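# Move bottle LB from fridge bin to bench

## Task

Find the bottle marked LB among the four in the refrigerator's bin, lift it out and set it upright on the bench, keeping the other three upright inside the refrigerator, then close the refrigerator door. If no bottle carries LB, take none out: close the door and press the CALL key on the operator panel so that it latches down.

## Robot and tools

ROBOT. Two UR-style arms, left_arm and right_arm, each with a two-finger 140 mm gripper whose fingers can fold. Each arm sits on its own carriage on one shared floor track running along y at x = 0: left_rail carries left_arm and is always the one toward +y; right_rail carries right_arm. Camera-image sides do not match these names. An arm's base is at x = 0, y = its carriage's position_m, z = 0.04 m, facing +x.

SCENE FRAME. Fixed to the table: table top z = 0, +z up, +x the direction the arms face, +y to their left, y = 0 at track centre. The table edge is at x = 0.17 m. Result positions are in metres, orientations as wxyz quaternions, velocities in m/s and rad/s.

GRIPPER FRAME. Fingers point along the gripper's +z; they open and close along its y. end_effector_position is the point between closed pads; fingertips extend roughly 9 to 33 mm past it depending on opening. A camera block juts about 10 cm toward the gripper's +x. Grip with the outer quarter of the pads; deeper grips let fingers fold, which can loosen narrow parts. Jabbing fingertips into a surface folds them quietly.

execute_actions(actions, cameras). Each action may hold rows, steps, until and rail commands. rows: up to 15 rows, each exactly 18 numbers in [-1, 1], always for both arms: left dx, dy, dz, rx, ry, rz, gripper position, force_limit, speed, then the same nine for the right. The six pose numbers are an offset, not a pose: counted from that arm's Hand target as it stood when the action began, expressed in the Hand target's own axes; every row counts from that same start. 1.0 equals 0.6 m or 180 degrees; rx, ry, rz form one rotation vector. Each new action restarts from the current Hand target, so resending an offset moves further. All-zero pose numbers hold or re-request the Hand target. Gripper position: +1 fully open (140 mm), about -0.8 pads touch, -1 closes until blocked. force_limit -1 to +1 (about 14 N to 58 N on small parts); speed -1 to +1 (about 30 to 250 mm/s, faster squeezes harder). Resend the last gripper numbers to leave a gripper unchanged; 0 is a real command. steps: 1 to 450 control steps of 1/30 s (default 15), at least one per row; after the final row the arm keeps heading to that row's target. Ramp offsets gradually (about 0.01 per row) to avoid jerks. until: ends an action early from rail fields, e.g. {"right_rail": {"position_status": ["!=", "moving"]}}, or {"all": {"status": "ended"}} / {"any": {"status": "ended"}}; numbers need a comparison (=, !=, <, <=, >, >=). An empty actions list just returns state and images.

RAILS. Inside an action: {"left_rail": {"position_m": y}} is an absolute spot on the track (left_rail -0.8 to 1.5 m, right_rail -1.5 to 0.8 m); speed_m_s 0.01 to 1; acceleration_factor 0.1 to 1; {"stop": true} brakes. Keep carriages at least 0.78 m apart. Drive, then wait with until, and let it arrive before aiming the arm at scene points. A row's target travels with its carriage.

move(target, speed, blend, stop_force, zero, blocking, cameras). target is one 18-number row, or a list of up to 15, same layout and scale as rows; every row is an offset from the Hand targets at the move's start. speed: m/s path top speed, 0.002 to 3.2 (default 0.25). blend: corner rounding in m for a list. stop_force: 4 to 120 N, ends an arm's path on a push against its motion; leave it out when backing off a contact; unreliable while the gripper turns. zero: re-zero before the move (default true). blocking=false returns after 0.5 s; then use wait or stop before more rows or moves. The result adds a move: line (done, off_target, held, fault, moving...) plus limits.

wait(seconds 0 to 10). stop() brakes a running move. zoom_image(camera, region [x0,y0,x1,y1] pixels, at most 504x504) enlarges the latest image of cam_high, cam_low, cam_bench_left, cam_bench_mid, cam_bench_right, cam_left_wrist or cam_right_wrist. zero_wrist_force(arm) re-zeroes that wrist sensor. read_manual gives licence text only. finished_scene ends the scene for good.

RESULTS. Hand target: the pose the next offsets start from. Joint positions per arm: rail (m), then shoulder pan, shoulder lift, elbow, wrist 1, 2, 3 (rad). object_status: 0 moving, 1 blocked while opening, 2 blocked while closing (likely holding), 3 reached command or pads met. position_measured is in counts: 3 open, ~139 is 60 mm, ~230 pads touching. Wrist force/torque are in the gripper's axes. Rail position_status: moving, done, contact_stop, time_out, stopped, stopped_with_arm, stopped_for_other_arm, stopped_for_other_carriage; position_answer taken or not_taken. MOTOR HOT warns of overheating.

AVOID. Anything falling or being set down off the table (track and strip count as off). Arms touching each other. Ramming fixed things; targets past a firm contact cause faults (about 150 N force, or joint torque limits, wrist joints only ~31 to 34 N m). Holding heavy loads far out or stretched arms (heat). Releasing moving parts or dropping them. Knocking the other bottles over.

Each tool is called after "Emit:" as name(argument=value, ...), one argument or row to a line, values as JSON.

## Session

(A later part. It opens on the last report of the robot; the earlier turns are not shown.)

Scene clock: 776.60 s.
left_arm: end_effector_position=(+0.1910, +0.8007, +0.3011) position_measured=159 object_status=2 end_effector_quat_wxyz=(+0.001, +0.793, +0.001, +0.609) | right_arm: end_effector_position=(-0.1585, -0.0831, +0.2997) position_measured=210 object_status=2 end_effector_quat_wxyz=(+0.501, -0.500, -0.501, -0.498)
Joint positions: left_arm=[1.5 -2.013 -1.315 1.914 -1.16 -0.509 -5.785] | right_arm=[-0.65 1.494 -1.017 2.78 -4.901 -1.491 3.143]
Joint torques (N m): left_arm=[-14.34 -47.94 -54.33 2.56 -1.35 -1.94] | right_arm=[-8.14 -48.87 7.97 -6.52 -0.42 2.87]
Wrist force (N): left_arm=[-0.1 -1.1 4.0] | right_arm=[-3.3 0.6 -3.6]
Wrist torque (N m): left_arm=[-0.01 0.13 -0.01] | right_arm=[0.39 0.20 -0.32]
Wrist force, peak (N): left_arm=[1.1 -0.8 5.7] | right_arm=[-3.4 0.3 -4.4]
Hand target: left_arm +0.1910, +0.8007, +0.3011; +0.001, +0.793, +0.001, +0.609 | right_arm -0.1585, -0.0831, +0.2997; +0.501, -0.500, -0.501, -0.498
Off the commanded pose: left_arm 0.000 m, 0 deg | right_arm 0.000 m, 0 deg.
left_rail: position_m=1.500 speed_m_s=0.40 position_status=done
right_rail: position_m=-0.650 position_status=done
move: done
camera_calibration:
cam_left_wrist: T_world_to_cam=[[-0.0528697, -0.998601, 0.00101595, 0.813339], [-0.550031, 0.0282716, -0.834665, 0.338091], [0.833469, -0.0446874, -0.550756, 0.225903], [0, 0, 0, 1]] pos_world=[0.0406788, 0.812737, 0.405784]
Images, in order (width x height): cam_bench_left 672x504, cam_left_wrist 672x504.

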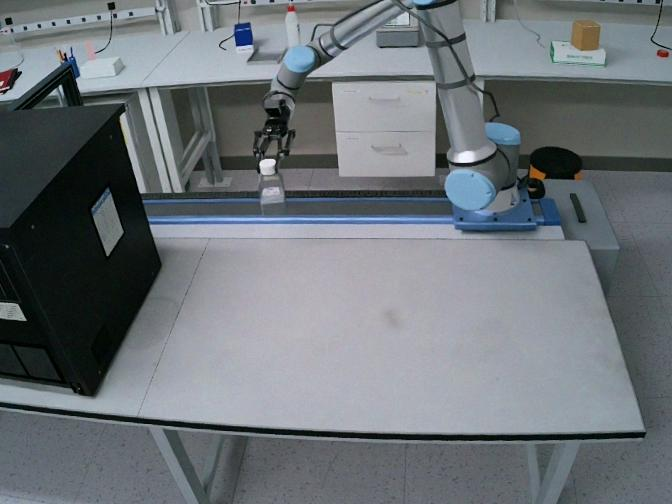

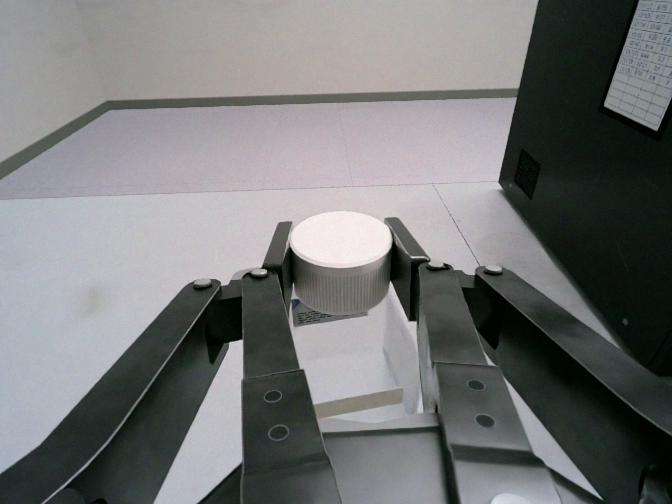

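Emit:
move(
  target=[-0.013,0,-0.048,0,0,0,-1,-0.1,-1,0,0,0,0,0,0,-1,0,-1],
  speed=0.15,
  cameras=[],
)

Emit:
execute_actions(
  actions=[
    {"left_rail":{"position_m":0.95},"steps":200,"until":{"left_rail":{"position_status":["!=","moving"]}}},
  ],
  cameras=["cam_left_wrist","cam_right_wrist"],
)

Scene clock: 780.87 s.
left_arm: end_effector_position=(+0.1613, +0.8007, +0.3010) position_measured=159 object_status=2 end_effector_quat_wxyz=(+0.001, +0.793, +0.001, +0.609) | right_arm: end_effector_position=(-0.1585, -0.0831, +0.2997) position_measured=210 object_status=2 end_effector_quat_wxyz=(+0.501, -0.500, -0.501, -0.498)
Joint positions: left_arm=[1.5 -2.051 -1.302 1.893 -1.117 -0.542 -5.825] | right_arm=[-0.65 1.494 -1.017 2.78 -4.901 -1.491 3.143]
Joint torques (N m): left_arm=[-16.51 -51.16 -53.5 2.99 -1.19 -2.33] | right_arm=[-7.14 -49.21 7.54 -6.65 -0.47 2.91]
Wrist force (N): left_arm=[-0.2 -1.5 3.8] | right_arm=[-3.2 0.4 -4.4]
Wrist torque (N m): left_arm=[-0.10 0.12 0.00] | right_arm=[0.36 0.16 -0.33]
Wrist force, peak (N): left_arm=[0.2 -1.2 4.9] | right_arm=[-3.4 0.3 -4.6]
Hand target: left_arm +0.1611, +0.8007, +0.3010; +0.001, +0.793, +0.001, +0.609 | right_arm -0.1585, -0.0831, +0.2997; +0.501, -0.500, -0.501, -0.498
Off the commanded pose: left_arm 0.000 m, 0 deg | right_arm 0.000 m, 0 deg.
left_rail: position_m=1.500 speed_m_s=0.40 position_status=done
right_rail: position_m=-0.650 position_status=done
move: done
No camera images: "cameras" was empty.

Scene clock: 783.23 s.
left_arm: end_effector_position=(+0.1611, +0.2510, +0.3010) position_measured=159 object_status=2 end_effector_quat_wxyz=(+0.001, +0.793, +0.001, +0.609) | right_arm: end_effector_position=(-0.1585, -0.0831, +0.2997) position_measured=210 object_status=2 end_effector_quat_wxyz=(+0.501, -0.500, -0.501, -0.498)
Joint positions: left_arm=[0.95 -2.051 -1.302 1.893 -1.117 -0.542 -5.825] | right_arm=[-0.65 1.494 -1.017 2.78 -4.901 -1.491 3.143]
Joint torques (N m): left_arm=[-5.52 -65.32 -41.53 2.1 0.33 -2.02] | right_arm=[-7.71 -49 8.31 -6.6 -0.55 2.81]
Wrist force (N): left_arm=[0.0 -1.3 3.7] | right_arm=[-3.3 0.7 -3.8]
Wrist torque (N m): left_arm=[-0.08 0.06 0.00] | right_arm=[0.41 0.19 -0.32]
Wrist force, peak (N): left_arm=[-0.2 -3.2 3.7] | right_arm=[-3.3 0.2 -4.4]
Hand target: left_arm +0.1611, +0.2510, +0.3010; +0.001, +0.793, +0.001, +0.609 | right_arm -0.1585, -0.0831, +0.2997; +0.501, -0.500, -0.501, -0.498
Tool commands: left_gripper/position=-1.0 left_gripper/force_limit=-0.1 left_gripper/speed=-1.0 right_gripper/position=-1.0 right_gripper/force_limit=+0.0 right_gripper/speed=-1.0
Off the commanded pose: left_arm 0.000 m, 0 deg | right_arm 0.000 m, 0 deg.
left_rail: position_m=0.950 speed_m_s=0.40 position_status=done
right_rail: position_m=-0.650 position_status=done
camera_calibration:
cam_left_wrist: T_world_to_cam=[[-0.0527302, -0.998608, 0.00103657, 0.262719], [-0.549922, 0.0281714, -0.834741, 0.337161], [0.83355, -0.0445861, -0.550642, 0.226125], [0, 0, 0, 1]] pos_world=[0.0107786, 0.262937, 0.405684]
cam_right_wrist: T_world_to_cam=[[0.999343, -0.0344346, -0.0112924, 0.162912], [-0.0226906, -0.351607, -0.935873, 0.240146], [0.0282559, 0.935514, -0.352157, 0.370752], [0, 0, 0, 1]] pos_world=[-0.167832, -0.256797, 0.357149]
Images, in order (width x height): cam_left_wrist 672x504, cam_right_wrist 672x504.

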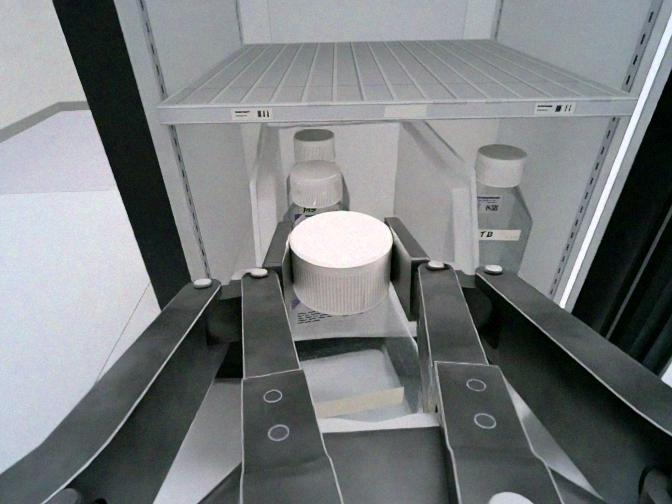

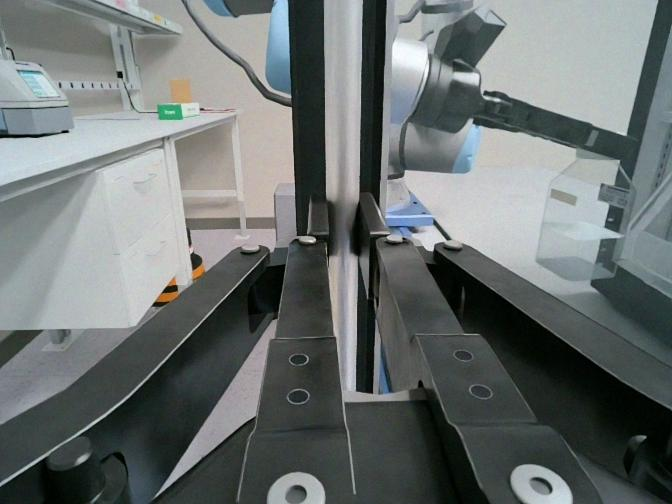

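Emit:
move(
  target=[-0.0596,0.295,0.0158,0,0,0,-1,-0.1,-1,0,0,0,0,0,0,-1,0,-1],
  speed=0.15,
  cameras=["cam_left_wrist"],
)

Emit:
move(
  target=[0.0939,0,0.3527,0,0,0,-1,-0.1,-1,0,0,0,0,0,0,-1,0,-1],
  speed=0.05,
  stop_force=15,
  cameras=["cam_left_wrist"],
)

Scene clock: 791.23 s.
left_arm: end_effector_position=(+0.1611, +0.0739, +0.2645) position_measured=159 object_status=2 end_effector_quat_wxyz=(+0.001, +0.793, +0.001, +0.609) | right_arm: end_effector_position=(-0.1585, -0.0831, +0.2997) position_measured=210 object_status=2 end_effector_quat_wxyz=(+0.501, -0.500, -0.501, -0.498)
Joint positions: left_arm=[0.95 -1.957 -1.029 1.572 -1.162 -0.462 -5.719] | right_arm=[-0.65 1.494 -1.017 2.78 -4.901 -1.491 3.143]
Joint torques (N m): left_arm=[14.03 -77.72 -56.92 1.98 5.67 1.83] | right_arm=[-9.27 -50.05 8.61 -6.68 -0.46 2.83]
Wrist force (N): left_arm=[0.4 -1.2 3.6] | right_arm=[-3.2 0.5 -4.0]
Wrist torque (N m): left_arm=[-0.06 0.02 -0.17] | right_arm=[0.38 0.18 -0.33]
Wrist force, peak (N): left_arm=[0.0 -3.0 3.8] | right_arm=[-3.4 0.5 -4.6]
Hand target: left_arm +0.1611, +0.0738, +0.2645; +0.001, +0.793, +0.001, +0.609 | right_arm -0.1585, -0.0831, +0.2997; +0.501, -0.500, -0.501, -0.498
Off the commanded pose: left_arm 0.000 m, 0 deg | right_arm 0.000 m, 0 deg.
left_rail: position_m=0.950 speed_m_s=0.40 position_status=done
right_rail: position_m=-0.650 position_status=done
move: done
camera_calibration:
cam_left_wrist: T_world_to_cam=[[-0.0527302, -0.998608, 0.00103657, 0.0860034], [-0.549922, 0.0281714, -0.834741, 0.311679], [0.83355, -0.0445861, -0.550642, 0.198135], [0, 0, 0, 1]] pos_world=[0.0107786, 0.0859374, 0.369184]
Images, in order (width x height): cam_left_wrist 672x504.

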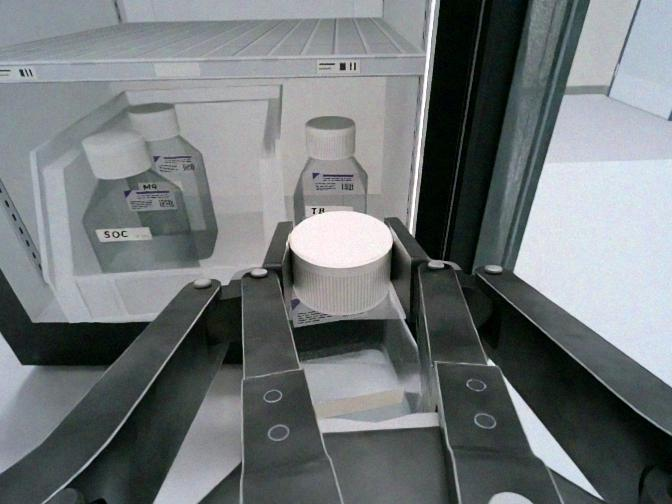

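Scene clock: 796.70 s.
left_arm: end_effector_position=(+0.3801, +0.0740, +0.2641) position_measured=159 object_status=2 end_effector_quat_wxyz=(+0.001, +0.793, +0.001, +0.609) | right_arm: end_effector_position=(-0.1585, -0.0831, +0.2997) position_measured=210 object_status=2 end_effector_quat_wxyz=(+0.501, -0.500, -0.501, -0.498)
Joint positions: left_arm=[0.95 -1.712 -1.06 1.712 -1.739 -0.297 -5.218] | right_arm=[-0.65 1.494 -1.017 2.78 -4.901 -1.491 3.143]
Joint torques (N m): left_arm=[13.75 -98.2 -35.35 -8.35 7.74 2.1] | right_arm=[-8.92 -49.62 8.25 -6.69 -0.48 2.78]
Wrist force (N): left_arm=[0.3 -0.8 2.4] | right_arm=[-3.1 0.8 -4.2]
Wrist torque (N m): left_arm=[0.00 -0.07 -0.08] | right_arm=[0.36 0.13 -0.33]
Wrist force, peak (N): left_arm=[0.3 -1.0 4.2] | right_arm=[-3.3 0.2 -4.7]
Hand target: left_arm +0.3801, +0.0740, +0.2642; +0.001, +0.793, +0.001, +0.609 | right_arm -0.1585, -0.0831, +0.2997; +0.501, -0.500, -0.501, -0.498
Off the commanded pose: left_arm 0.000 m, 0 deg | right_arm 0.000 m, 0 deg.
left_rail: position_m=0.950 speed_m_s=0.40 position_status=done
right_rail: position_m=-0.650 position_status=done
move: done
camera_calibration:
cam_left_wrist: T_world_to_cam=[[-0.0527027, -0.99861, 0.000898058, 0.0975969], [-0.54992, 0.0282719, -0.834739, 0.431768], [0.833553, -0.0444868, -0.550646, 0.0153599], [0, 0, 0, 1]] pos_world=[0.229778, 0.0859376, 0.368784]
Images, in order (width x height): cam_left_wrist 672x504.

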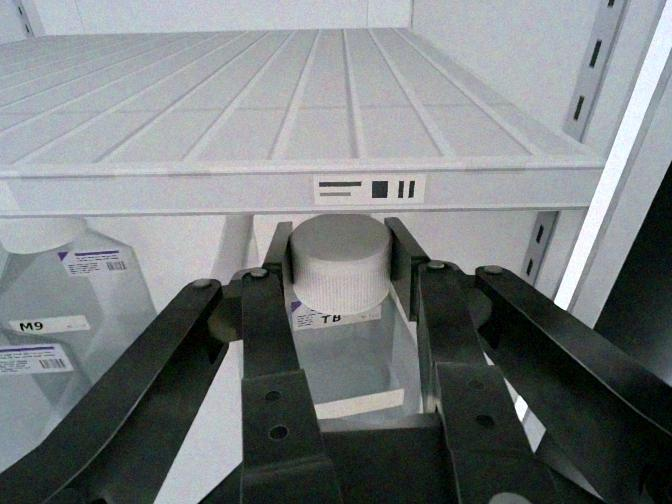

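Emit:
move(
  target=[-0.026,0,0.0069,0,0,0,-1,-0.1,-1,0,0,0,0,0,0,-1,0,-1],
  speed=0.01,
  stop_force=6,
  cameras=[],
)

Emit:
execute_actions(
  actions=[
    {"rows":[[0,0,0,0,0,0,-0.05,-0.1,-1,0,0,0,0,0,0,-1,0,-1]],"steps":30},
  ],
  cameras=["cam_left_wrist"],
)

Scene clock: 805.07 s.
left_arm: end_effector_position=(+0.3801, +0.0740, +0.2542) position_measured=159 object_status=2 end_effector_quat_wxyz=(+0.001, +0.793, +0.001, +0.609) | right_arm: end_effector_position=(-0.1585, -0.0831, +0.2997) position_measured=210 object_status=2 end_effector_quat_wxyz=(+0.501, -0.500, -0.501, -0.498)
Joint positions: left_arm=[0.95 -1.712 -1.049 1.717 -1.754 -0.297 -5.218] | right_arm=[-0.65 1.494 -1.017 2.78 -4.901 -1.491 3.143]
Joint torques (N m): left_arm=[4.94 -103 -52.04 -0.29 -0.34 0.17] | right_arm=[-11.2 -49.86 9.28 -6.61 -0.4 2.82]
Wrist force (N): left_arm=[4.7 -2.1 0.4] | right_arm=[-3.8 0.8 -4.1]
Wrist torque (N m): left_arm=[0.04 0.03 0.00] | right_arm=[0.30 0.14 -0.33]
Wrist force, peak (N): left_arm=[11.2 -3.4 -3.6] | right_arm=[-4.9 1.6 -4.2]
Hand target: left_arm +0.3801, +0.0740, +0.2542; +0.001, +0.793, +0.001, +0.609 (not the last commanded pose) | right_arm -0.1585, -0.0831, +0.2997; +0.501, -0.500, -0.501, -0.498
Off the commanded pose: left_arm 0.006 m, 0 deg | right_arm 0.000 m, 0 deg.
left_rail: position_m=0.950 speed_m_s=0.40 position_status=done
right_rail: position_m=-0.650 position_status=done
move: contact (left_arm)
No camera images: "cameras" was empty.

Scene clock: 806.27 s.
left_arm: end_effector_position=(+0.3801, +0.0740, +0.2542) position_measured=135 object_status=3 end_effector_quat_wxyz=(+0.001, +0.793, +0.001, +0.609) | right_arm: end_effector_position=(-0.1585, -0.0831, +0.2997) position_measured=210 object_status=2 end_effector_quat_wxyz=(+0.501, -0.500, -0.501, -0.498)
Joint positions: left_arm=[0.95 -1.712 -1.049 1.717 -1.754 -0.297 -5.218] | right_arm=[-0.65 1.494 -1.017 2.78 -4.901 -1.491 3.143]
Joint torques (N m): left_arm=[3.13 -102.53 -47.39 -0.15 0.44 -0.21] | right_arm=[-10.35 -48.41 8.41 -6.61 -0.39 2.67]
Wrist force (N): left_arm=[3.6 1.5 2.0] | right_arm=[-3.9 0.4 -4.2]
Wrist torque (N m): left_arm=[0.13 0.01 -0.11] | right_arm=[0.40 0.13 -0.32]
Wrist force, peak (N): left_arm=[4.9 -2.3 0.4] | right_arm=[-4.2 0.4 -4.4]
Hand target: left_arm +0.3801, +0.0740, +0.2542; +0.001, +0.793, +0.001, +0.609 | right_arm -0.1585, -0.0831, +0.2997; +0.501, -0.500, -0.501, -0.498
Off the commanded pose: left_arm 0.000 m, 0 deg | right_arm 0.000 m, 0 deg.
left_rail: position_m=0.950 speed_m_s=0.40 position_status=done
right_rail: position_m=-0.650 position_status=done
camera_calibration:
cam_left_wrist: T_world_to_cam=[[-0.0526472, -0.998613, 0.000981077, 0.0975633], [-0.549924, 0.0281721, -0.834739, 0.423514], [0.833554, -0.0444862, -0.550645, 0.00990788], [0, 0, 0, 1]] pos_world=[0.229778, 0.0859374, 0.358884]
Images, in order (width x height): cam_left_wrist 672x504.

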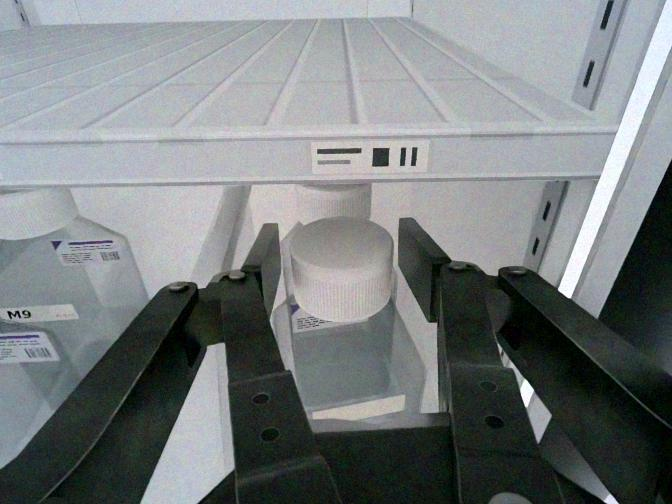

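Emit:
move(
  target=[
    [-0.0857,0,-0.322,0,0,0,-0.05,-0.1,-1,0,0,0,0,0,0,-1,0,-1],
    [-0.0857,-0.28,-0.322,0,0,0,-0.8,-0.1,0,0,0,0,0,0,0,-1,0,-1],
  ],
  speed=[0.12,0.25],
  cameras=["cam_left_wrist","cam_right_wrist"],
)

Scene clock: 813.07 s.
left_arm: end_effector_position=(+0.1801, +0.2419, +0.2541) position_measured=229 object_status=0 end_effector_quat_wxyz=(+0.001, +0.793, +0.001, +0.609) | right_arm: end_effector_position=(-0.1585, -0.0831, +0.2997) position_measured=210 object_status=2 end_effector_quat_wxyz=(+0.501, -0.500, -0.501, -0.498)
Joint positions: left_arm=[0.95 -2.021 -1.249 1.925 -1.228 -0.516 -5.795] | right_arm=[-0.65 1.494 -1.017 2.78 -4.901 -1.491 3.143]
Joint torques (N m): left_arm=[-14.62 -84.92 -29.77 1.97 -1.65 -2.05] | right_arm=[-11.71 -48.75 8.2 -6.54 -0.52 2.84]
Wrist force (N): left_arm=[3.2 -1.4 3.1] | right_arm=[-4.0 0.4 -4.2]
Wrist torque (N m): left_arm=[-0.08 0.15 0.00] | right_arm=[0.36 0.16 -0.33]
Wrist force, peak (N): left_arm=[3.9 0.6 4.1] | right_arm=[-4.2 0.3 -4.6]
Hand target: left_arm +0.1801, +0.2419, +0.2541; +0.001, +0.793, +0.001, +0.609 | right_arm -0.1585, -0.0831, +0.2997; +0.501, -0.500, -0.501, -0.498
Off the commanded pose: left_arm 0.000 m, 0 deg | right_arm 0.000 m, 0 deg.
left_rail: position_m=0.950 speed_m_s=0.40 position_status=done
right_rail: position_m=-0.650 position_status=done
move: done
camera_calibration:
cam_left_wrist: T_world_to_cam=[[-0.0526472, -0.998613, 0.000981077, 0.254696], [-0.549924, 0.0281721, -0.834739, 0.308577], [0.833554, -0.0444862, -0.550645, 0.184061], [0, 0, 0, 1]] pos_world=[0.0296783, 0.253837, 0.358684]
cam_right_wrist: T_world_to_cam=[[0.999343, -0.0344346, -0.0112924, 0.162912], [-0.0226906, -0.351607, -0.935873, 0.240146], [0.0282559, 0.935514, -0.352157, 0.370752], [0, 0, 0, 1]] pos_world=[-0.167832, -0.256797, 0.357149]
Images, in order (width x height): cam_left_wrist 672x504, cam_right_wrist 672x504.

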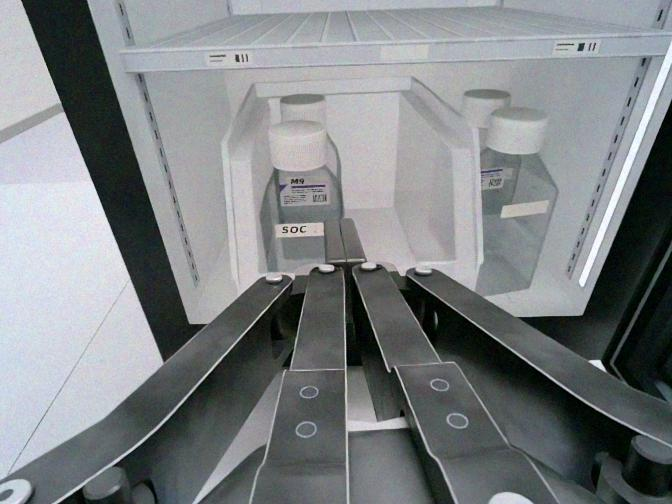

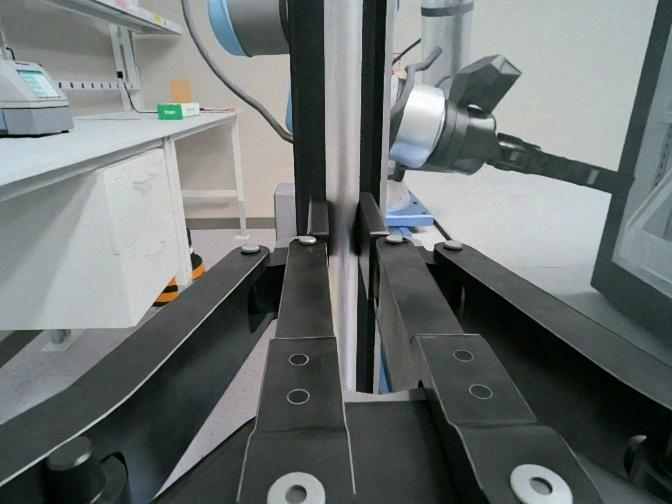

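Emit:
execute_actions(
  actions=[
    {"left_rail":{"position_m":1.5,"speed_m_s":0.6,"acceleration_factor":0.5},"steps":200,"until":{"left_rail":{"position_status":["!=","moving"]}}},
  ],
  cameras=[],
)

Emit:
move(
  target=[
    [0,0,0,0,0,0,-0.8,-0.1,0,0,-0.0063,0.1132,-0.0411,0,0,-1,0,-1],
    [0,0,0,0,0,0,-0.8,-0.1,0,0,0.0117,0.2495,-0.0972,0,0,-1,0,-1],
    [0,0,0,0,0,0,-0.8,-0.1,0,0,0.0567,0.3793,-0.1528,0,0,-1,0,-1],
    [0,0,0,0,0,0,-0.8,-0.1,0,0,0.124,0.4988,-0.2078,0,0,-1,0,-1],
  ],
  speed=0.08,
  blend=[0.006,0.006,0.006,0],
  cameras=["cam_right_wrist"],
)

Scene clock: 824.73 s.
left_arm: end_effector_position=(+0.1801, +0.7916, +0.2541) position_measured=229 object_status=3 end_effector_quat_wxyz=(+0.001, +0.793, +0.001, +0.609) | right_arm: end_effector_position=(-0.1585, -0.0831, +0.2997) position_measured=210 object_status=2 end_effector_quat_wxyz=(+0.501, -0.500, -0.501, -0.498)
Joint positions: left_arm=[1.5 -2.021 -1.249 1.926 -1.228 -0.516 -5.795] | right_arm=[-0.65 1.494 -1.017 2.78 -4.901 -1.491 3.143]
Joint torques (N m): left_arm=[-2.91 -68.39 -46.82 -1.52 -0.14 -2.27] | right_arm=[-12.3 -49.6 8.27 -6.45 -0.45 2.94]
Wrist force (N): left_arm=[3.1 -1.3 2.6] | right_arm=[-4.2 0.2 -4.1]
Wrist torque (N m): left_arm=[-0.06 0.19 0.00] | right_arm=[0.32 0.21 -0.33]
Wrist force, peak (N): left_arm=[3.3 -3.7 3.2] | right_arm=[-4.1 0.1 -4.8]
Hand target: left_arm +0.1801, +0.7916, +0.2541; +0.001, +0.793, +0.001, +0.609 | right_arm -0.1585, -0.0831, +0.2997; +0.501, -0.500, -0.501, -0.498
Tool commands: left_gripper/position=-0.8 left_gripper/force_limit=-0.1 left_gripper/speed=+0.0 right_gripper/position=-1.0 right_gripper/force_limit=+0.0 right_gripper/speed=-1.0
Off the commanded pose: left_arm 0.000 m, 0 deg | right_arm 0.000 m, 0 deg.
left_rail: position_m=1.500 speed_m_s=0.60 position_status=done
right_rail: position_m=-0.650 position_status=done
No camera images: "cameras" was empty.

Scene clock: 829.40 s.
left_arm: end_effector_position=(+0.1801, +0.7916, +0.2541) position_measured=229 object_status=3 end_effector_quat_wxyz=(+0.001, +0.793, +0.001, +0.609) | right_arm: end_effector_position=(-0.0852, +0.2163, +0.2987) position_measured=210 object_status=2 end_effector_quat_wxyz=(-0.314, +0.634, +0.315, +0.632)
Joint positions: left_arm=[1.5 -2.021 -1.249 1.925 -1.228 -0.516 -5.795] | right_arm=[-0.65 1.76 -0.883 2.002 -4.256 -2.409 3.145]
Joint torques (N m): left_arm=[11.71 -51.39 -50.54 -2.37 4.16 -1.59] | right_arm=[-13.34 -64.57 -27.6 1.45 -1.26 4.07]
Wrist force (N): left_arm=[3.1 -1.1 2.6] | right_arm=[3.8 1.8 -5.5]
Wrist torque (N m): left_arm=[0.01 0.18 0.00] | right_arm=[-0.29 0.11 -0.06]
Wrist force, peak (N): left_arm=[3.7 -1.0 3.0] | right_arm=[0.5 27.7 -3.6]
Hand target: left_arm +0.1801, +0.7916, +0.2541; +0.001, +0.793, +0.001, +0.609 | right_arm -0.0852, +0.2164, +0.2987; -0.314, +0.634, +0.315, +0.632
Off the commanded pose: left_arm 0.000 m, 0 deg | right_arm 0.000 m, 0 deg.
left_rail: position_m=1.500 speed_m_s=0.60 position_status=done
right_rail: position_m=-0.650 position_status=done
move: done
camera_calibration:
cam_right_wrist: T_world_to_cam=[[0.773087, -0.634233, -0.00920576, 0.209789], [-0.230214, -0.267033, -0.935786, 0.31022], [0.591048, 0.725563, -0.352449, 0.181641], [0, 0, 0, 1]] pos_world=[-0.198127, 0.084102, 0.35625]
Images, in order (width x height): cam_right_wrist 672x504.

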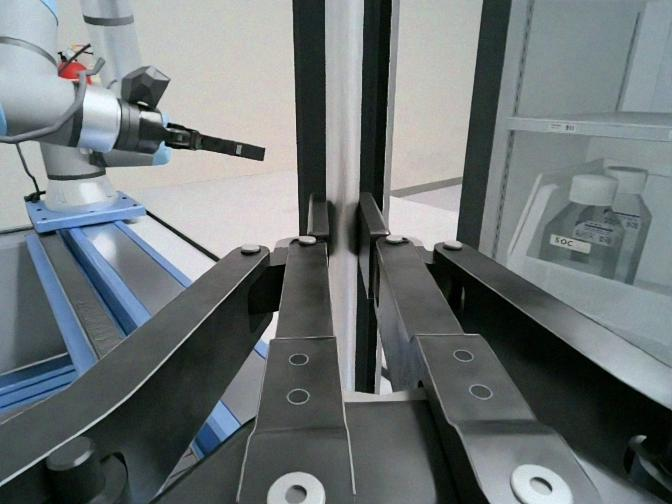

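Emit:
move(
  target=[
    [0,0,0,0,0,0,-0.8,-0.1,0,0,0.0108,0.1466,-0.0544,0,0,-1,0,-1],
    [0,0,0,0,0,0,-0.8,-0.1,0,0,0.0465,0.289,-0.1111,0,0,-1,0,-1],
    [0,0,0,0,0,0,-0.8,-0.1,0,0,0.1126,0.4293,-0.1728,0,0,-1,0,-1],
    [0,0,0,0,0,0,-0.8,-0.1,0,0,0.1839,0.53,-0.2228,0,0,-1,0,-1],
    [0,0,0,0,0,0,-0.8,-0.1,0,0,0.231,0.5823,-0.2511,0,0,-1,0,-1],
  ],
  speed=[0.08,0.08,0.08,0.06,0.04],
  blend=[0.006,0.006,0.006,0.006,0],
  cameras=["cam_right_wrist","cam_high"],
)

Scene clock: 842.83 s.
left_arm: end_effector_position=(+0.1801, +0.7916, +0.2541) position_measured=229 object_status=3 end_effector_quat_wxyz=(+0.001, +0.793, +0.001, +0.609) | right_arm: end_effector_position=(+0.2363, +0.4109, +0.2977) position_measured=210 object_status=2 end_effector_quat_wxyz=(-0.046, +0.706, +0.048, +0.705)
Joint positions: left_arm=[1.5 -2.021 -1.249 1.925 -1.228 -0.516 -5.795] | right_arm=[-0.65 1.499 -0.493 1.114 -3.753 -2.937 3.148]
Joint torques (N m): left_arm=[9.11 -53.37 -49.56 -2.41 4.44 -1.02] | right_arm=[-18.3 -81.41 -33.84 3.68 -1.76 3.53]
Wrist force (N): left_arm=[3.1 -1.2 2.6] | right_arm=[23.6 1.6 -9.9]
Wrist torque (N m): left_arm=[-0.03 0.18 0.00] | right_arm=[-0.11 0.46 -0.43]
Wrist force, peak (N): left_arm=[3.8 -1.2 3.0] | right_arm=[22.0 -25.7 -4.3]
Hand target: left_arm +0.1801, +0.7916, +0.2541; +0.001, +0.793, +0.001, +0.609 | right_arm +0.2365, +0.4109, +0.2977; -0.046, +0.706, +0.048, +0.705
Off the commanded pose: left_arm 0.000 m, 0 deg | right_arm 0.000 m, 0 deg.
left_rail: position_m=1.500 speed_m_s=0.60 position_status=done
right_rail: position_m=-0.650 position_status=done
move: done
camera_calibration:
cam_right_wrist: T_world_to_cam=[[0.0948437, -0.995466, -0.00721873, 0.392749], [-0.350199, -0.0265758, -0.936298, 0.364904], [0.931861, 0.09133, -0.351132, 0.029761], [0, 0, 0, 1]] pos_world=[0.0628061, 0.397948, 0.354944]
Images, in order (width x height): cam_high 672x504, cam_right_wrist 672x504.

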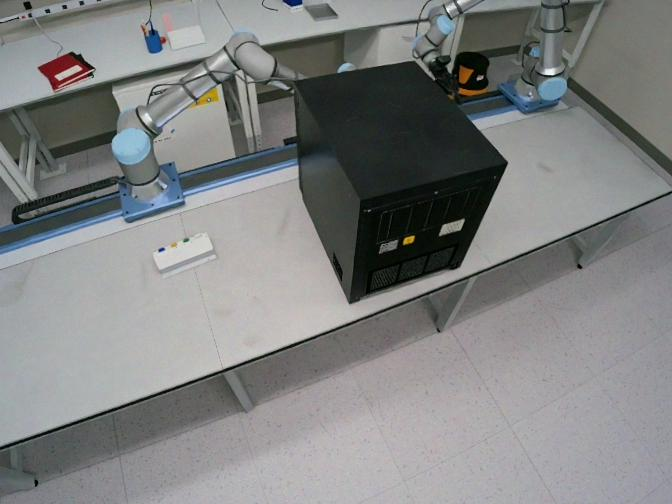

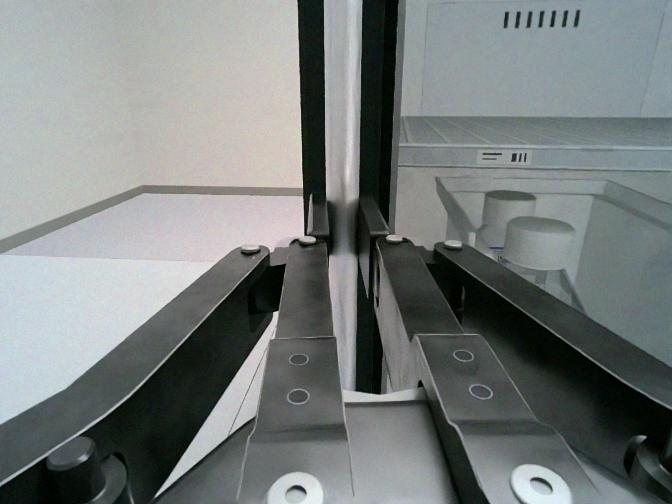

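Emit:
move(
  target=[0,0,0,0,0,0,-0.8,-0.1,0,0,0,0.008,0,0,0,-1,0,-1],
  speed=0.01,
  stop_force=20,
  cameras=[],
)

Emit:
execute_actions(
  actions=[
    {"rows":[[0,0,0,0,0,0,-0.8,-0.1,0,0,0,0,0,0,0,0.5,0,-0.5]],"steps":45},
  ],
  cameras=[],
)

Emit:
move(
  target=[0,0,0,0,0,0,-0.8,-0.1,0,0,0,-0.3,0,0,0,0.5,0,-0.5],
  speed=0.2,
  cameras=["cam_right_wrist","cam_high"],
)

Emit:
zoom_image(
  camera="cam_right_wrist",
  region=[340, 100, 560, 380],
)

Scene clock: 847.57 s.
left_arm: end_effector_position=(+0.1801, +0.7916, +0.2541) position_measured=229 object_status=3 end_effector_quat_wxyz=(+0.001, +0.793, +0.001, +0.609) | right_arm: end_effector_position=(+0.2369, +0.4110, +0.2977) position_measured=210 object_status=2 end_effector_quat_wxyz=(-0.046, +0.706, +0.048, +0.705)
Joint positions: left_arm=[1.5 -2.021 -1.249 1.925 -1.228 -0.516 -5.795] | right_arm=[-0.65 1.498 -0.493 1.113 -3.752 -2.936 3.148]
Joint torques (N m): left_arm=[9.37 -52.69 -49.66 -2.75 4.57 -0.67] | right_arm=[-14.87 -82.37 -29.47 3.48 -1.35 -2.56]
Wrist force (N): left_arm=[3.2 -1.4 2.8] | right_arm=[25.0 1.8 -32.3]
Wrist torque (N m): left_arm=[-0.08 0.17 0.00] | right_arm=[-0.02 0.59 -0.42]
Wrist force, peak (N): left_arm=[3.5 -1.5 3.0] | right_arm=[24.5 -1.6 -41.1]
Hand target: left_arm +0.1801, +0.7916, +0.2541; +0.001, +0.793, +0.001, +0.609 | right_arm +0.2369, +0.4110, +0.2977; -0.046, +0.706, +0.048, +0.705 (not the last commanded pose)
Off the commanded pose: left_arm 0.000 m, 0 deg | right_arm 0.004 m, 0 deg.
left_rail: position_m=1.500 speed_m_s=0.60 position_status=done
right_rail: position_m=-0.650 position_status=done
move: contact (right_arm)
No camera images: "cameras" was empty.

Scene clock: 849.27 s.
left_arm: end_effector_position=(+0.1801, +0.7916, +0.2541) position_measured=229 object_status=3 end_effector_quat_wxyz=(+0.001, +0.793, +0.001, +0.609) | right_arm: end_effector_position=(+0.2369, +0.4110, +0.2977) position_measured=66 object_status=3 end_effector_quat_wxyz=(-0.046, +0.706, +0.048, +0.705)
Joint positions: left_arm=[1.5 -2.021 -1.249 1.925 -1.228 -0.516 -5.795] | right_arm=[-0.65 1.498 -0.493 1.113 -3.752 -2.936 3.148]
Joint torques (N m): left_arm=[11.73 -53.11 -50.59 -2.48 4.24 -0.42] | right_arm=[11.83 -144.95 -45.83 -3.37 -1.2 -2.67]
Wrist force (N): left_arm=[3.2 -1.3 2.6] | right_arm=[-2.3 -1.1 -5.2]
Wrist torque (N m): left_arm=[-0.04 0.15 0.00] | right_arm=[-0.25 0.11 -0.28]
Wrist force, peak (N): left_arm=[3.4 -1.7 2.9] | right_arm=[25.2 1.8 -32.6]
Hand target: left_arm +0.1801, +0.7916, +0.2541; +0.001, +0.793, +0.001, +0.609 | right_arm +0.2369, +0.4110, +0.2977; -0.046, +0.706, +0.048, +0.705
Off the commanded pose: left_arm 0.000 m, 0 deg | right_arm 0.000 m, 0 deg.
left_rail: position_m=1.500 speed_m_s=0.60 position_status=done
right_rail: position_m=-0.650 position_status=done
No camera images: "cameras" was empty.

Scene clock: 851.07 s.
left_arm: end_effector_position=(+0.1801, +0.7916, +0.2541) position_measured=229 object_status=3 end_effector_quat_wxyz=(+0.001, +0.793, +0.001, +0.609) | right_arm: end_effector_position=(+0.0585, +0.3872, +0.2980) position_measured=66 object_status=3 end_effector_quat_wxyz=(-0.046, +0.706, +0.048, +0.705)
Joint positions: left_arm=[1.5 -2.021 -1.249 1.925 -1.228 -0.516 -5.795] | right_arm=[-0.65 1.675 -0.483 1.092 -3.713 -3.113 3.177]
Joint torques (N m): left_arm=[11.14 -55.17 -49.61 -2.72 4.52 -0.2] | right_arm=[11.38 -143.76 -30.62 1.74 -2.15 4.6]
Wrist force (N): left_arm=[3.2 -1.2 2.8] | right_arm=[-2.0 -1.0 -5.4]
Wrist torque (N m): left_arm=[-0.04 0.16 0.00] | right_arm=[-0.22 0.05 -0.28]
Wrist force, peak (N): left_arm=[3.6 -1.5 2.7] | right_arm=[-2.0 -0.8 -7.4]
Hand target: left_arm +0.1801, +0.7916, +0.2541; +0.001, +0.793, +0.001, +0.609 | right_arm +0.0585, +0.3872, +0.2980; -0.046, +0.706, +0.048, +0.705
Off the commanded pose: left_arm 0.000 m, 0 deg | right_arm 0.000 m, 0 deg.
left_rail: position_m=1.500 speed_m_s=0.60 position_status=done
right_rail: position_m=-0.650 position_status=done
move: done
camera_calibration:
cam_right_wrist: T_world_to_cam=[[0.0944985, -0.995499, -0.00722713, 0.386008], [-0.349423, -0.0263697, -0.936594, 0.302276], [0.932188, 0.091032, -0.350342, 0.19764], [0, 0, 0, 1]] pos_world=[-0.115093, 0.37425, 0.355141]
Images, in order (width x height): cam_high 672x504, cam_right_wrist 672x504.

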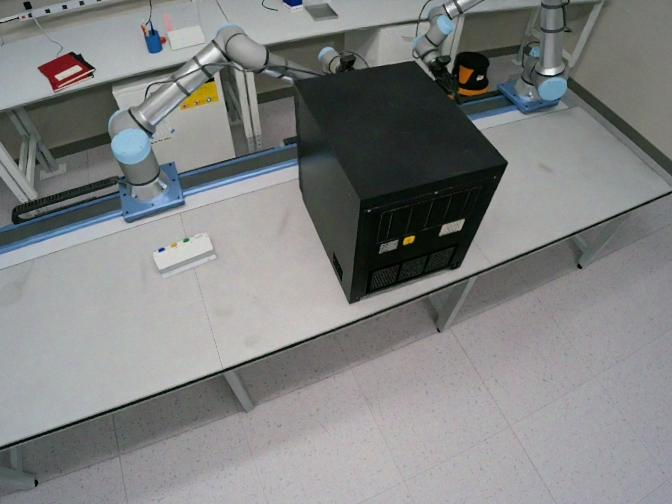

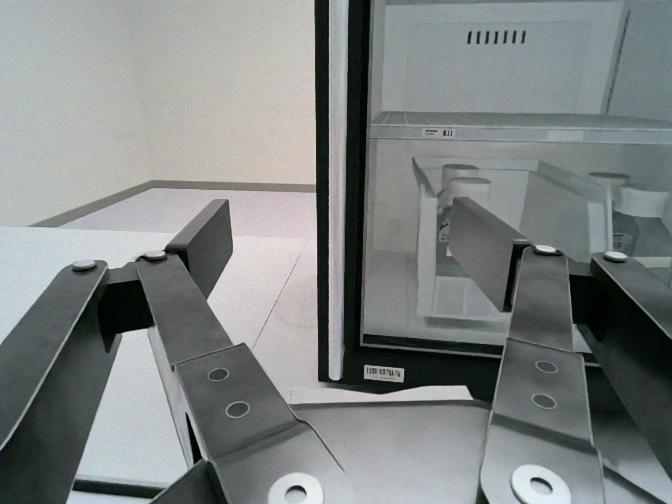

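Scaled by 1.800 from the camera's 672x504 image, which has a finer 960x720 frame.

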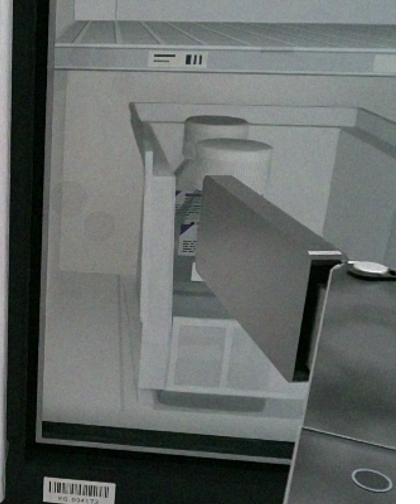

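Emit:
execute_actions(
  actions=[
    {"right_rail":{"position_m":-1.1},"steps":150,"until":{"right_rail":{"position_status":["!=","moving"]}}},
  ],
  cameras=[],
)

Emit:
move(
  target=[0,0,0,0,0,0,-0.8,-0.1,0,0.203,0.9166,0.483,0,-0.5,0,-1,0,0],
  speed=0.4,
  cameras=["cam_right_wrist","cam_bench_mid"],
)

Scene clock: 859.17 s.
left_arm: end_effector_position=(+0.1801, +0.7916, +0.2541) position_measured=229 object_status=3 end_effector_quat_wxyz=(+0.001, +0.793, +0.001, +0.609) | right_arm: end_effector_position=(+0.0584, -0.0628, +0.2980) position_measured=66 object_status=3 end_effector_quat_wxyz=(-0.046, +0.706, +0.048, +0.705)
Joint positions: left_arm=[1.5 -2.021 -1.249 1.925 -1.228 -0.516 -5.795] | right_arm=[-1.1 1.675 -0.487 1.1 -3.698 -3.113 3.195]
Joint torques (N m): left_arm=[10.89 -53.28 -48.89 -2.38 4.59 0.2] | right_arm=[-12.06 -144.25 -30.92 1.76 1.76 3.97]
Wrist force (N): left_arm=[3.2 -1.0 2.4] | right_arm=[-1.9 -1.0 -5.3]
Wrist torque (N m): left_arm=[0.02 0.17 0.00] | right_arm=[-0.20 0.03 -0.27]
Wrist force, peak (N): left_arm=[3.5 -1.4 3.3] | right_arm=[-2.3 -8.7 -4.7]
Hand target: left_arm +0.1801, +0.7916, +0.2541; +0.001, +0.793, +0.001, +0.609 | right_arm +0.0585, -0.0628, +0.2980; -0.046, +0.706, +0.048, +0.705
Tool commands: left_gripper/position=-0.8 left_gripper/force_limit=-0.1 left_gripper/speed=+0.0 right_gripper/position=+0.5 right_gripper/force_limit=+0.0 right_gripper/speed=-0.5
Off the commanded pose: left_arm 0.000 m, 0 deg | right_arm 0.000 m, 0 deg.
left_rail: position_m=1.500 speed_m_s=0.60 position_status=done
right_rail: position_m=-1.100 position_status=done
No camera images: "cameras" was empty.

Scene clock: 862.03 s.
left_arm: end_effector_position=(+0.1801, +0.7916, +0.2541) position_measured=229 object_status=3 end_effector_quat_wxyz=(+0.001, +0.793, +0.001, +0.609) | right_arm: end_effector_position=(+0.4186, -0.5693, +0.4207) position_measured=233 object_status=3 end_effector_quat_wxyz=(+0.001, +0.998, +0.066, -0.001)
Joint positions: left_arm=[1.5 -2.021 -1.249 1.925 -1.228 -0.516 -5.795] | right_arm=[-1.1 0.643 -1.624 1.749 -1.692 -1.572 3.652]
Joint torques (N m): left_arm=[10.35 -52.17 -49.39 -2.67 4.3 0.48] | right_arm=[-13.53 -35.43 -58.26 -1.51 2.46 -3.84]
Wrist force (N): left_arm=[3.3 -1.4 2.9] | right_arm=[-4.9 0.3 -4.9]
Wrist torque (N m): left_arm=[-0.07 0.14 0.00] | right_arm=[0.07 1.10 0.00]
Wrist force, peak (N): left_arm=[3.9 -1.5 2.8] | right_arm=[-3.1 -5.4 -6.4]
Hand target: left_arm +0.1801, +0.7916, +0.2541; +0.001, +0.793, +0.001, +0.609 | right_arm +0.4186, -0.5694, +0.4207; +0.001, +0.998, +0.066, -0.001
Off the commanded pose: left_arm 0.000 m, 0 deg | right_arm 0.000 m, 0 deg.
left_rail: position_m=1.500 speed_m_s=0.60 position_status=done
right_rail: position_m=-1.100 position_status=done
move: done; limits=paced
camera_calibration:
cam_right_wrist: T_world_to_cam=[[0.122338, -0.991666, 0.0403993, -0.628799], [-0.931215, -0.100609, 0.35031, 0.177624], [-0.343326, -0.0804765, -0.935762, 0.674545], [0, 0, 0, 1]] pos_world=[0.47392, -0.551403, 0.594394]
Images, in order (width x height): cam_bench_mid 672x504, cam_right_wrist 672x504.

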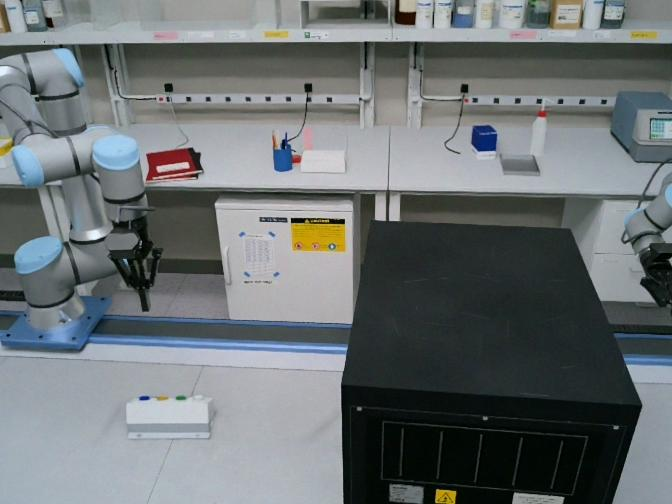

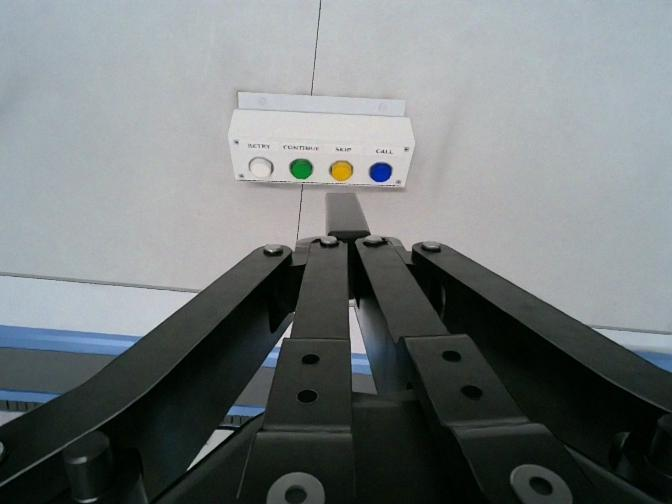

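Emit:
zoom_image(
  camera="cam_right_wrist",
  region=[220, 80, 430, 200],
)

Emit:
zoom_image(
  camera="cam_bench_mid",
  region=[100, 370, 240, 460],
)

Scaled by 2.400 from the camera's 672x504 image, which has a finer 960x720 frame.

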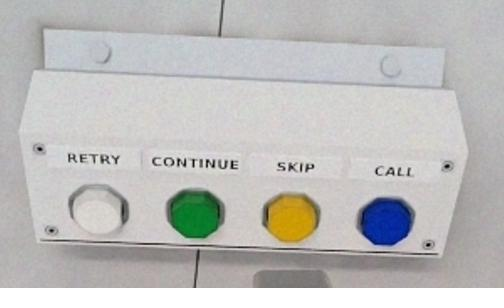

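Scaled by 3.600 from the camera's 672x504 image, which has a finer 960x720 frame.

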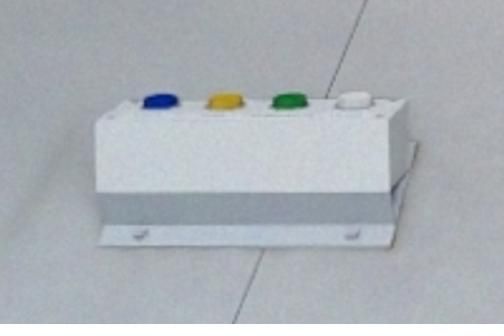

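Emit:
move(
  target=[0,0,0,0,0,0,-0.8,-0.1,0,-0.16,0.1127,0.42,0,0.1667,0,-1,0,0],
  speed=0.25,
  cameras=["cam_right_wrist","cam_bench_mid"],
)

Emit:
zoom_image(
  camera="cam_bench_mid",
  region=[60, 300, 260, 460],
)

Scene clock: 878.53 s.
left_arm: end_effector_position=(+0.1801, +0.7916, +0.2541) position_measured=229 object_status=3 end_effector_quat_wxyz=(+0.001, +0.793, +0.001, +0.609) | right_arm: end_effector_position=(+0.3320, -0.6497, +0.1691) position_measured=233 object_status=3 end_effector_quat_wxyz=(-0.016, +0.964, +0.064, +0.257)
Joint positions: left_arm=[1.5 -2.021 -1.249 1.925 -1.228 -0.516 -5.795] | right_arm=[-1.1 0.817 -1.703 2.509 -2.794 -1.893 3.756]
Joint torques (N m): left_arm=[10.97 -55.19 -50.16 -2.79 4.4 0.48] | right_arm=[12.16 -9.4 -30.73 -9.61 -2.95 -3.1]
Wrist force (N): left_arm=[3.1 -1.3 2.5] | right_arm=[-4.0 0.0 -5.1]
Wrist torque (N m): left_arm=[-0.05 0.18 0.00] | right_arm=[-0.06 0.78 -0.25]
Wrist force, peak (N): left_arm=[3.7 -1.3 2.9] | right_arm=[-7.1 1.2 -3.5]
Hand target: left_arm +0.1801, +0.7916, +0.2541; +0.001, +0.793, +0.001, +0.609 | right_arm +0.3320, -0.6497, +0.1691; -0.016, +0.964, +0.064, +0.257
Off the commanded pose: left_arm 0.000 m, 0 deg | right_arm 0.000 m, 0 deg.
left_rail: position_m=1.500 speed_m_s=0.60 position_status=done
right_rail: position_m=-1.100 position_status=done
move: done
camera_calibration:
cam_right_wrist: T_world_to_cam=[[0.104806, -0.994026, 0.0304777, -0.681779], [-0.980405, -0.108413, -0.164479, 0.275421], [0.1668, -0.0126422, -0.98591, 0.286174], [0, 0, 0, 1]] pos_world=[0.293744, -0.644229, 0.348222]
Images, in order (width x height): cam_bench_mid 672x504, cam_right_wrist 672x504.

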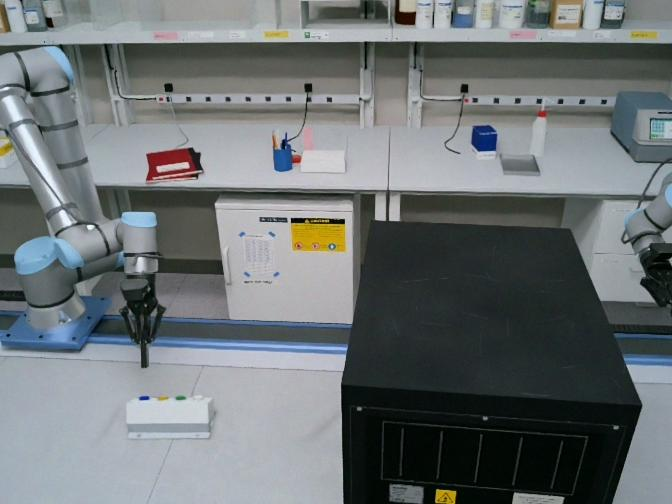

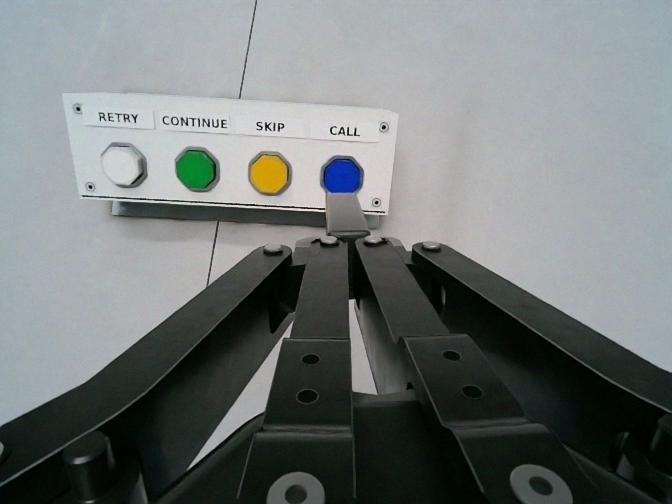

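Scaled by 2.520 from the camera's 672x504 image, which has a finer 960x720 frame.

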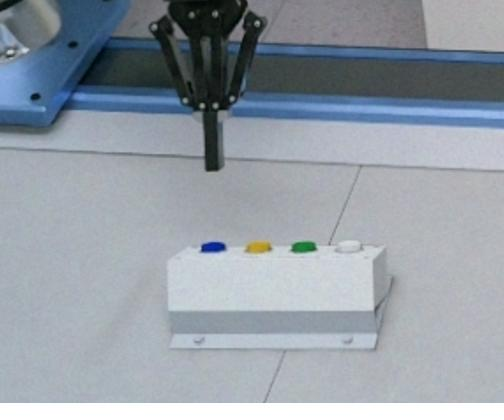

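Emit:
move(
  target=[0,0,0,0,0,0,-0.8,-0.1,0,0.0108,0.003,0.1,0,0,0,-1,0,0],
  speed=0.1,
  cameras=[],
)

Emit:
move(
  target=[0,0,0,0,0,0,-0.8,-0.1,0,0,0,0.07,0,0,0,-1,0,0],
  speed=0.015,
  stop_force=30,
  cameras=["cam_right_wrist"],
)

Emit:
zoom_image(
  camera="cam_right_wrist",
  region=[200, 100, 440, 260],
)

Scene clock: 885.77 s.
left_arm: end_effector_position=(+0.1801, +0.7916, +0.2541) position_measured=229 object_status=3 end_effector_quat_wxyz=(+0.001, +0.793, +0.001, +0.609) | right_arm: end_effector_position=(+0.3674, -0.6470, +0.1204) position_measured=233 object_status=3 end_effector_quat_wxyz=(-0.016, +0.964, +0.064, +0.257)
Joint positions: left_arm=[1.5 -2.021 -1.249 1.925 -1.228 -0.516 -5.795] | right_arm=[-1.1 0.763 -1.562 2.522 -2.964 -1.871 3.705]
Joint torques (N m): left_arm=[10.72 -54.02 -50.61 -2.72 4.56 0.66] | right_arm=[-13.23 -19.86 -25.81 -9.29 1.41 -3.54]
Wrist force (N): left_arm=[3.1 -1.5 3.3] | right_arm=[-3.9 0.3 -4.9]
Wrist torque (N m): left_arm=[-0.09 0.18 0.00] | right_arm=[-0.01 0.76 -0.08]
Wrist force, peak (N): left_arm=[3.8 -1.5 2.8] | right_arm=[-4.5 -0.1 -6.1]
Hand target: left_arm +0.1801, +0.7916, +0.2541; +0.001, +0.793, +0.001, +0.609 | right_arm +0.3675, -0.6470, +0.1203; -0.016, +0.964, +0.064, +0.257
Off the commanded pose: left_arm 0.000 m, 0 deg | right_arm 0.000 m, 0 deg.
left_rail: position_m=1.500 speed_m_s=0.60 position_status=done
right_rail: position_m=-1.100 position_status=done
move: done
No camera images: "cameras" was empty.

Scene clock: 888.87 s.
left_arm: end_effector_position=(+0.1801, +0.7916, +0.2541) position_measured=229 object_status=3 end_effector_quat_wxyz=(+0.001, +0.793, +0.001, +0.609) | right_arm: end_effector_position=(+0.3802, -0.6453, +0.0979) position_measured=233 object_status=3 end_effector_quat_wxyz=(-0.016, +0.964, +0.064, +0.257)
Joint positions: left_arm=[1.5 -2.021 -1.249 1.925 -1.228 -0.516 -5.795] | right_arm=[-1.1 0.746 -1.496 2.524 -3.037 -1.864 3.689]
Joint torques (N m): left_arm=[11.32 -53.49 -49.96 -2.61 4.39 0.53] | right_arm=[8.71 -45.12 -38.18 -1.68 -1.34 3.92]
Wrist force (N): left_arm=[3.6 -1.3 2.6] | right_arm=[-8.0 7.1 -35.4]
Wrist torque (N m): left_arm=[-0.05 0.07 0.00] | right_arm=[-0.32 0.75 -0.04]
Wrist force, peak (N): left_arm=[3.6 -1.5 2.7] | right_arm=[-18.2 12.4 -80.1]
Hand target: left_arm +0.1801, +0.7916, +0.2541; +0.001, +0.793, +0.001, +0.609 | right_arm +0.3802, -0.6453, +0.0980; -0.016, +0.964, +0.064, +0.257 (not the last commanded pose)
Off the commanded pose: left_arm 0.000 m, 0 deg | right_arm 0.016 m, 0 deg.
left_rail: position_m=1.500 speed_m_s=0.60 position_status=done
right_rail: position_m=-1.100 position_status=done
move: contact (right_arm)
camera_calibration:
cam_right_wrist: T_world_to_cam=[[0.104801, -0.994026, 0.0304875, -0.680288], [-0.980389, -0.108411, -0.164576, 0.311465], [0.166898, -0.012642, -0.985893, 0.207955], [0, 0, 0, 1]] pos_world=[0.341944, -0.639829, 0.277021]
Images, in order (width x height): cam_right_wrist 672x504.

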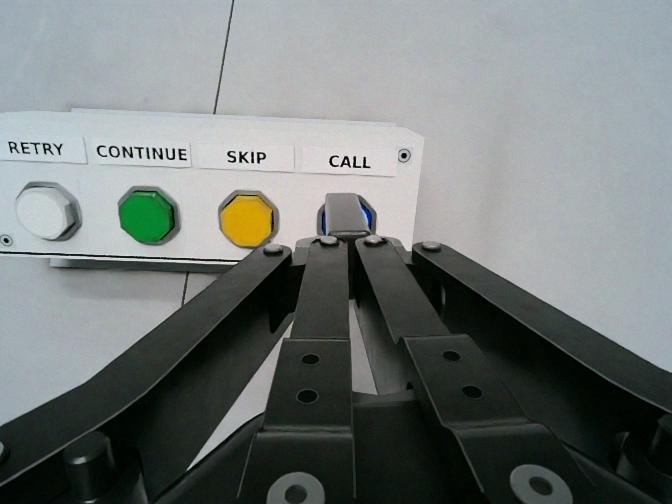

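Scaled by 2.100 from the camera's 672x504 image, which has a finer 960x720 frame.

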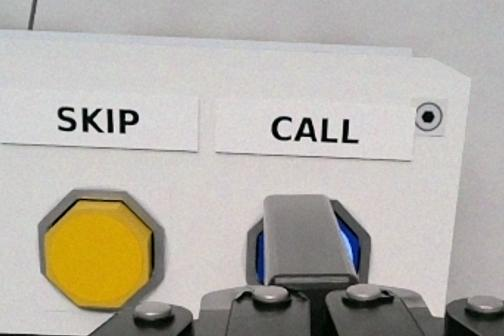

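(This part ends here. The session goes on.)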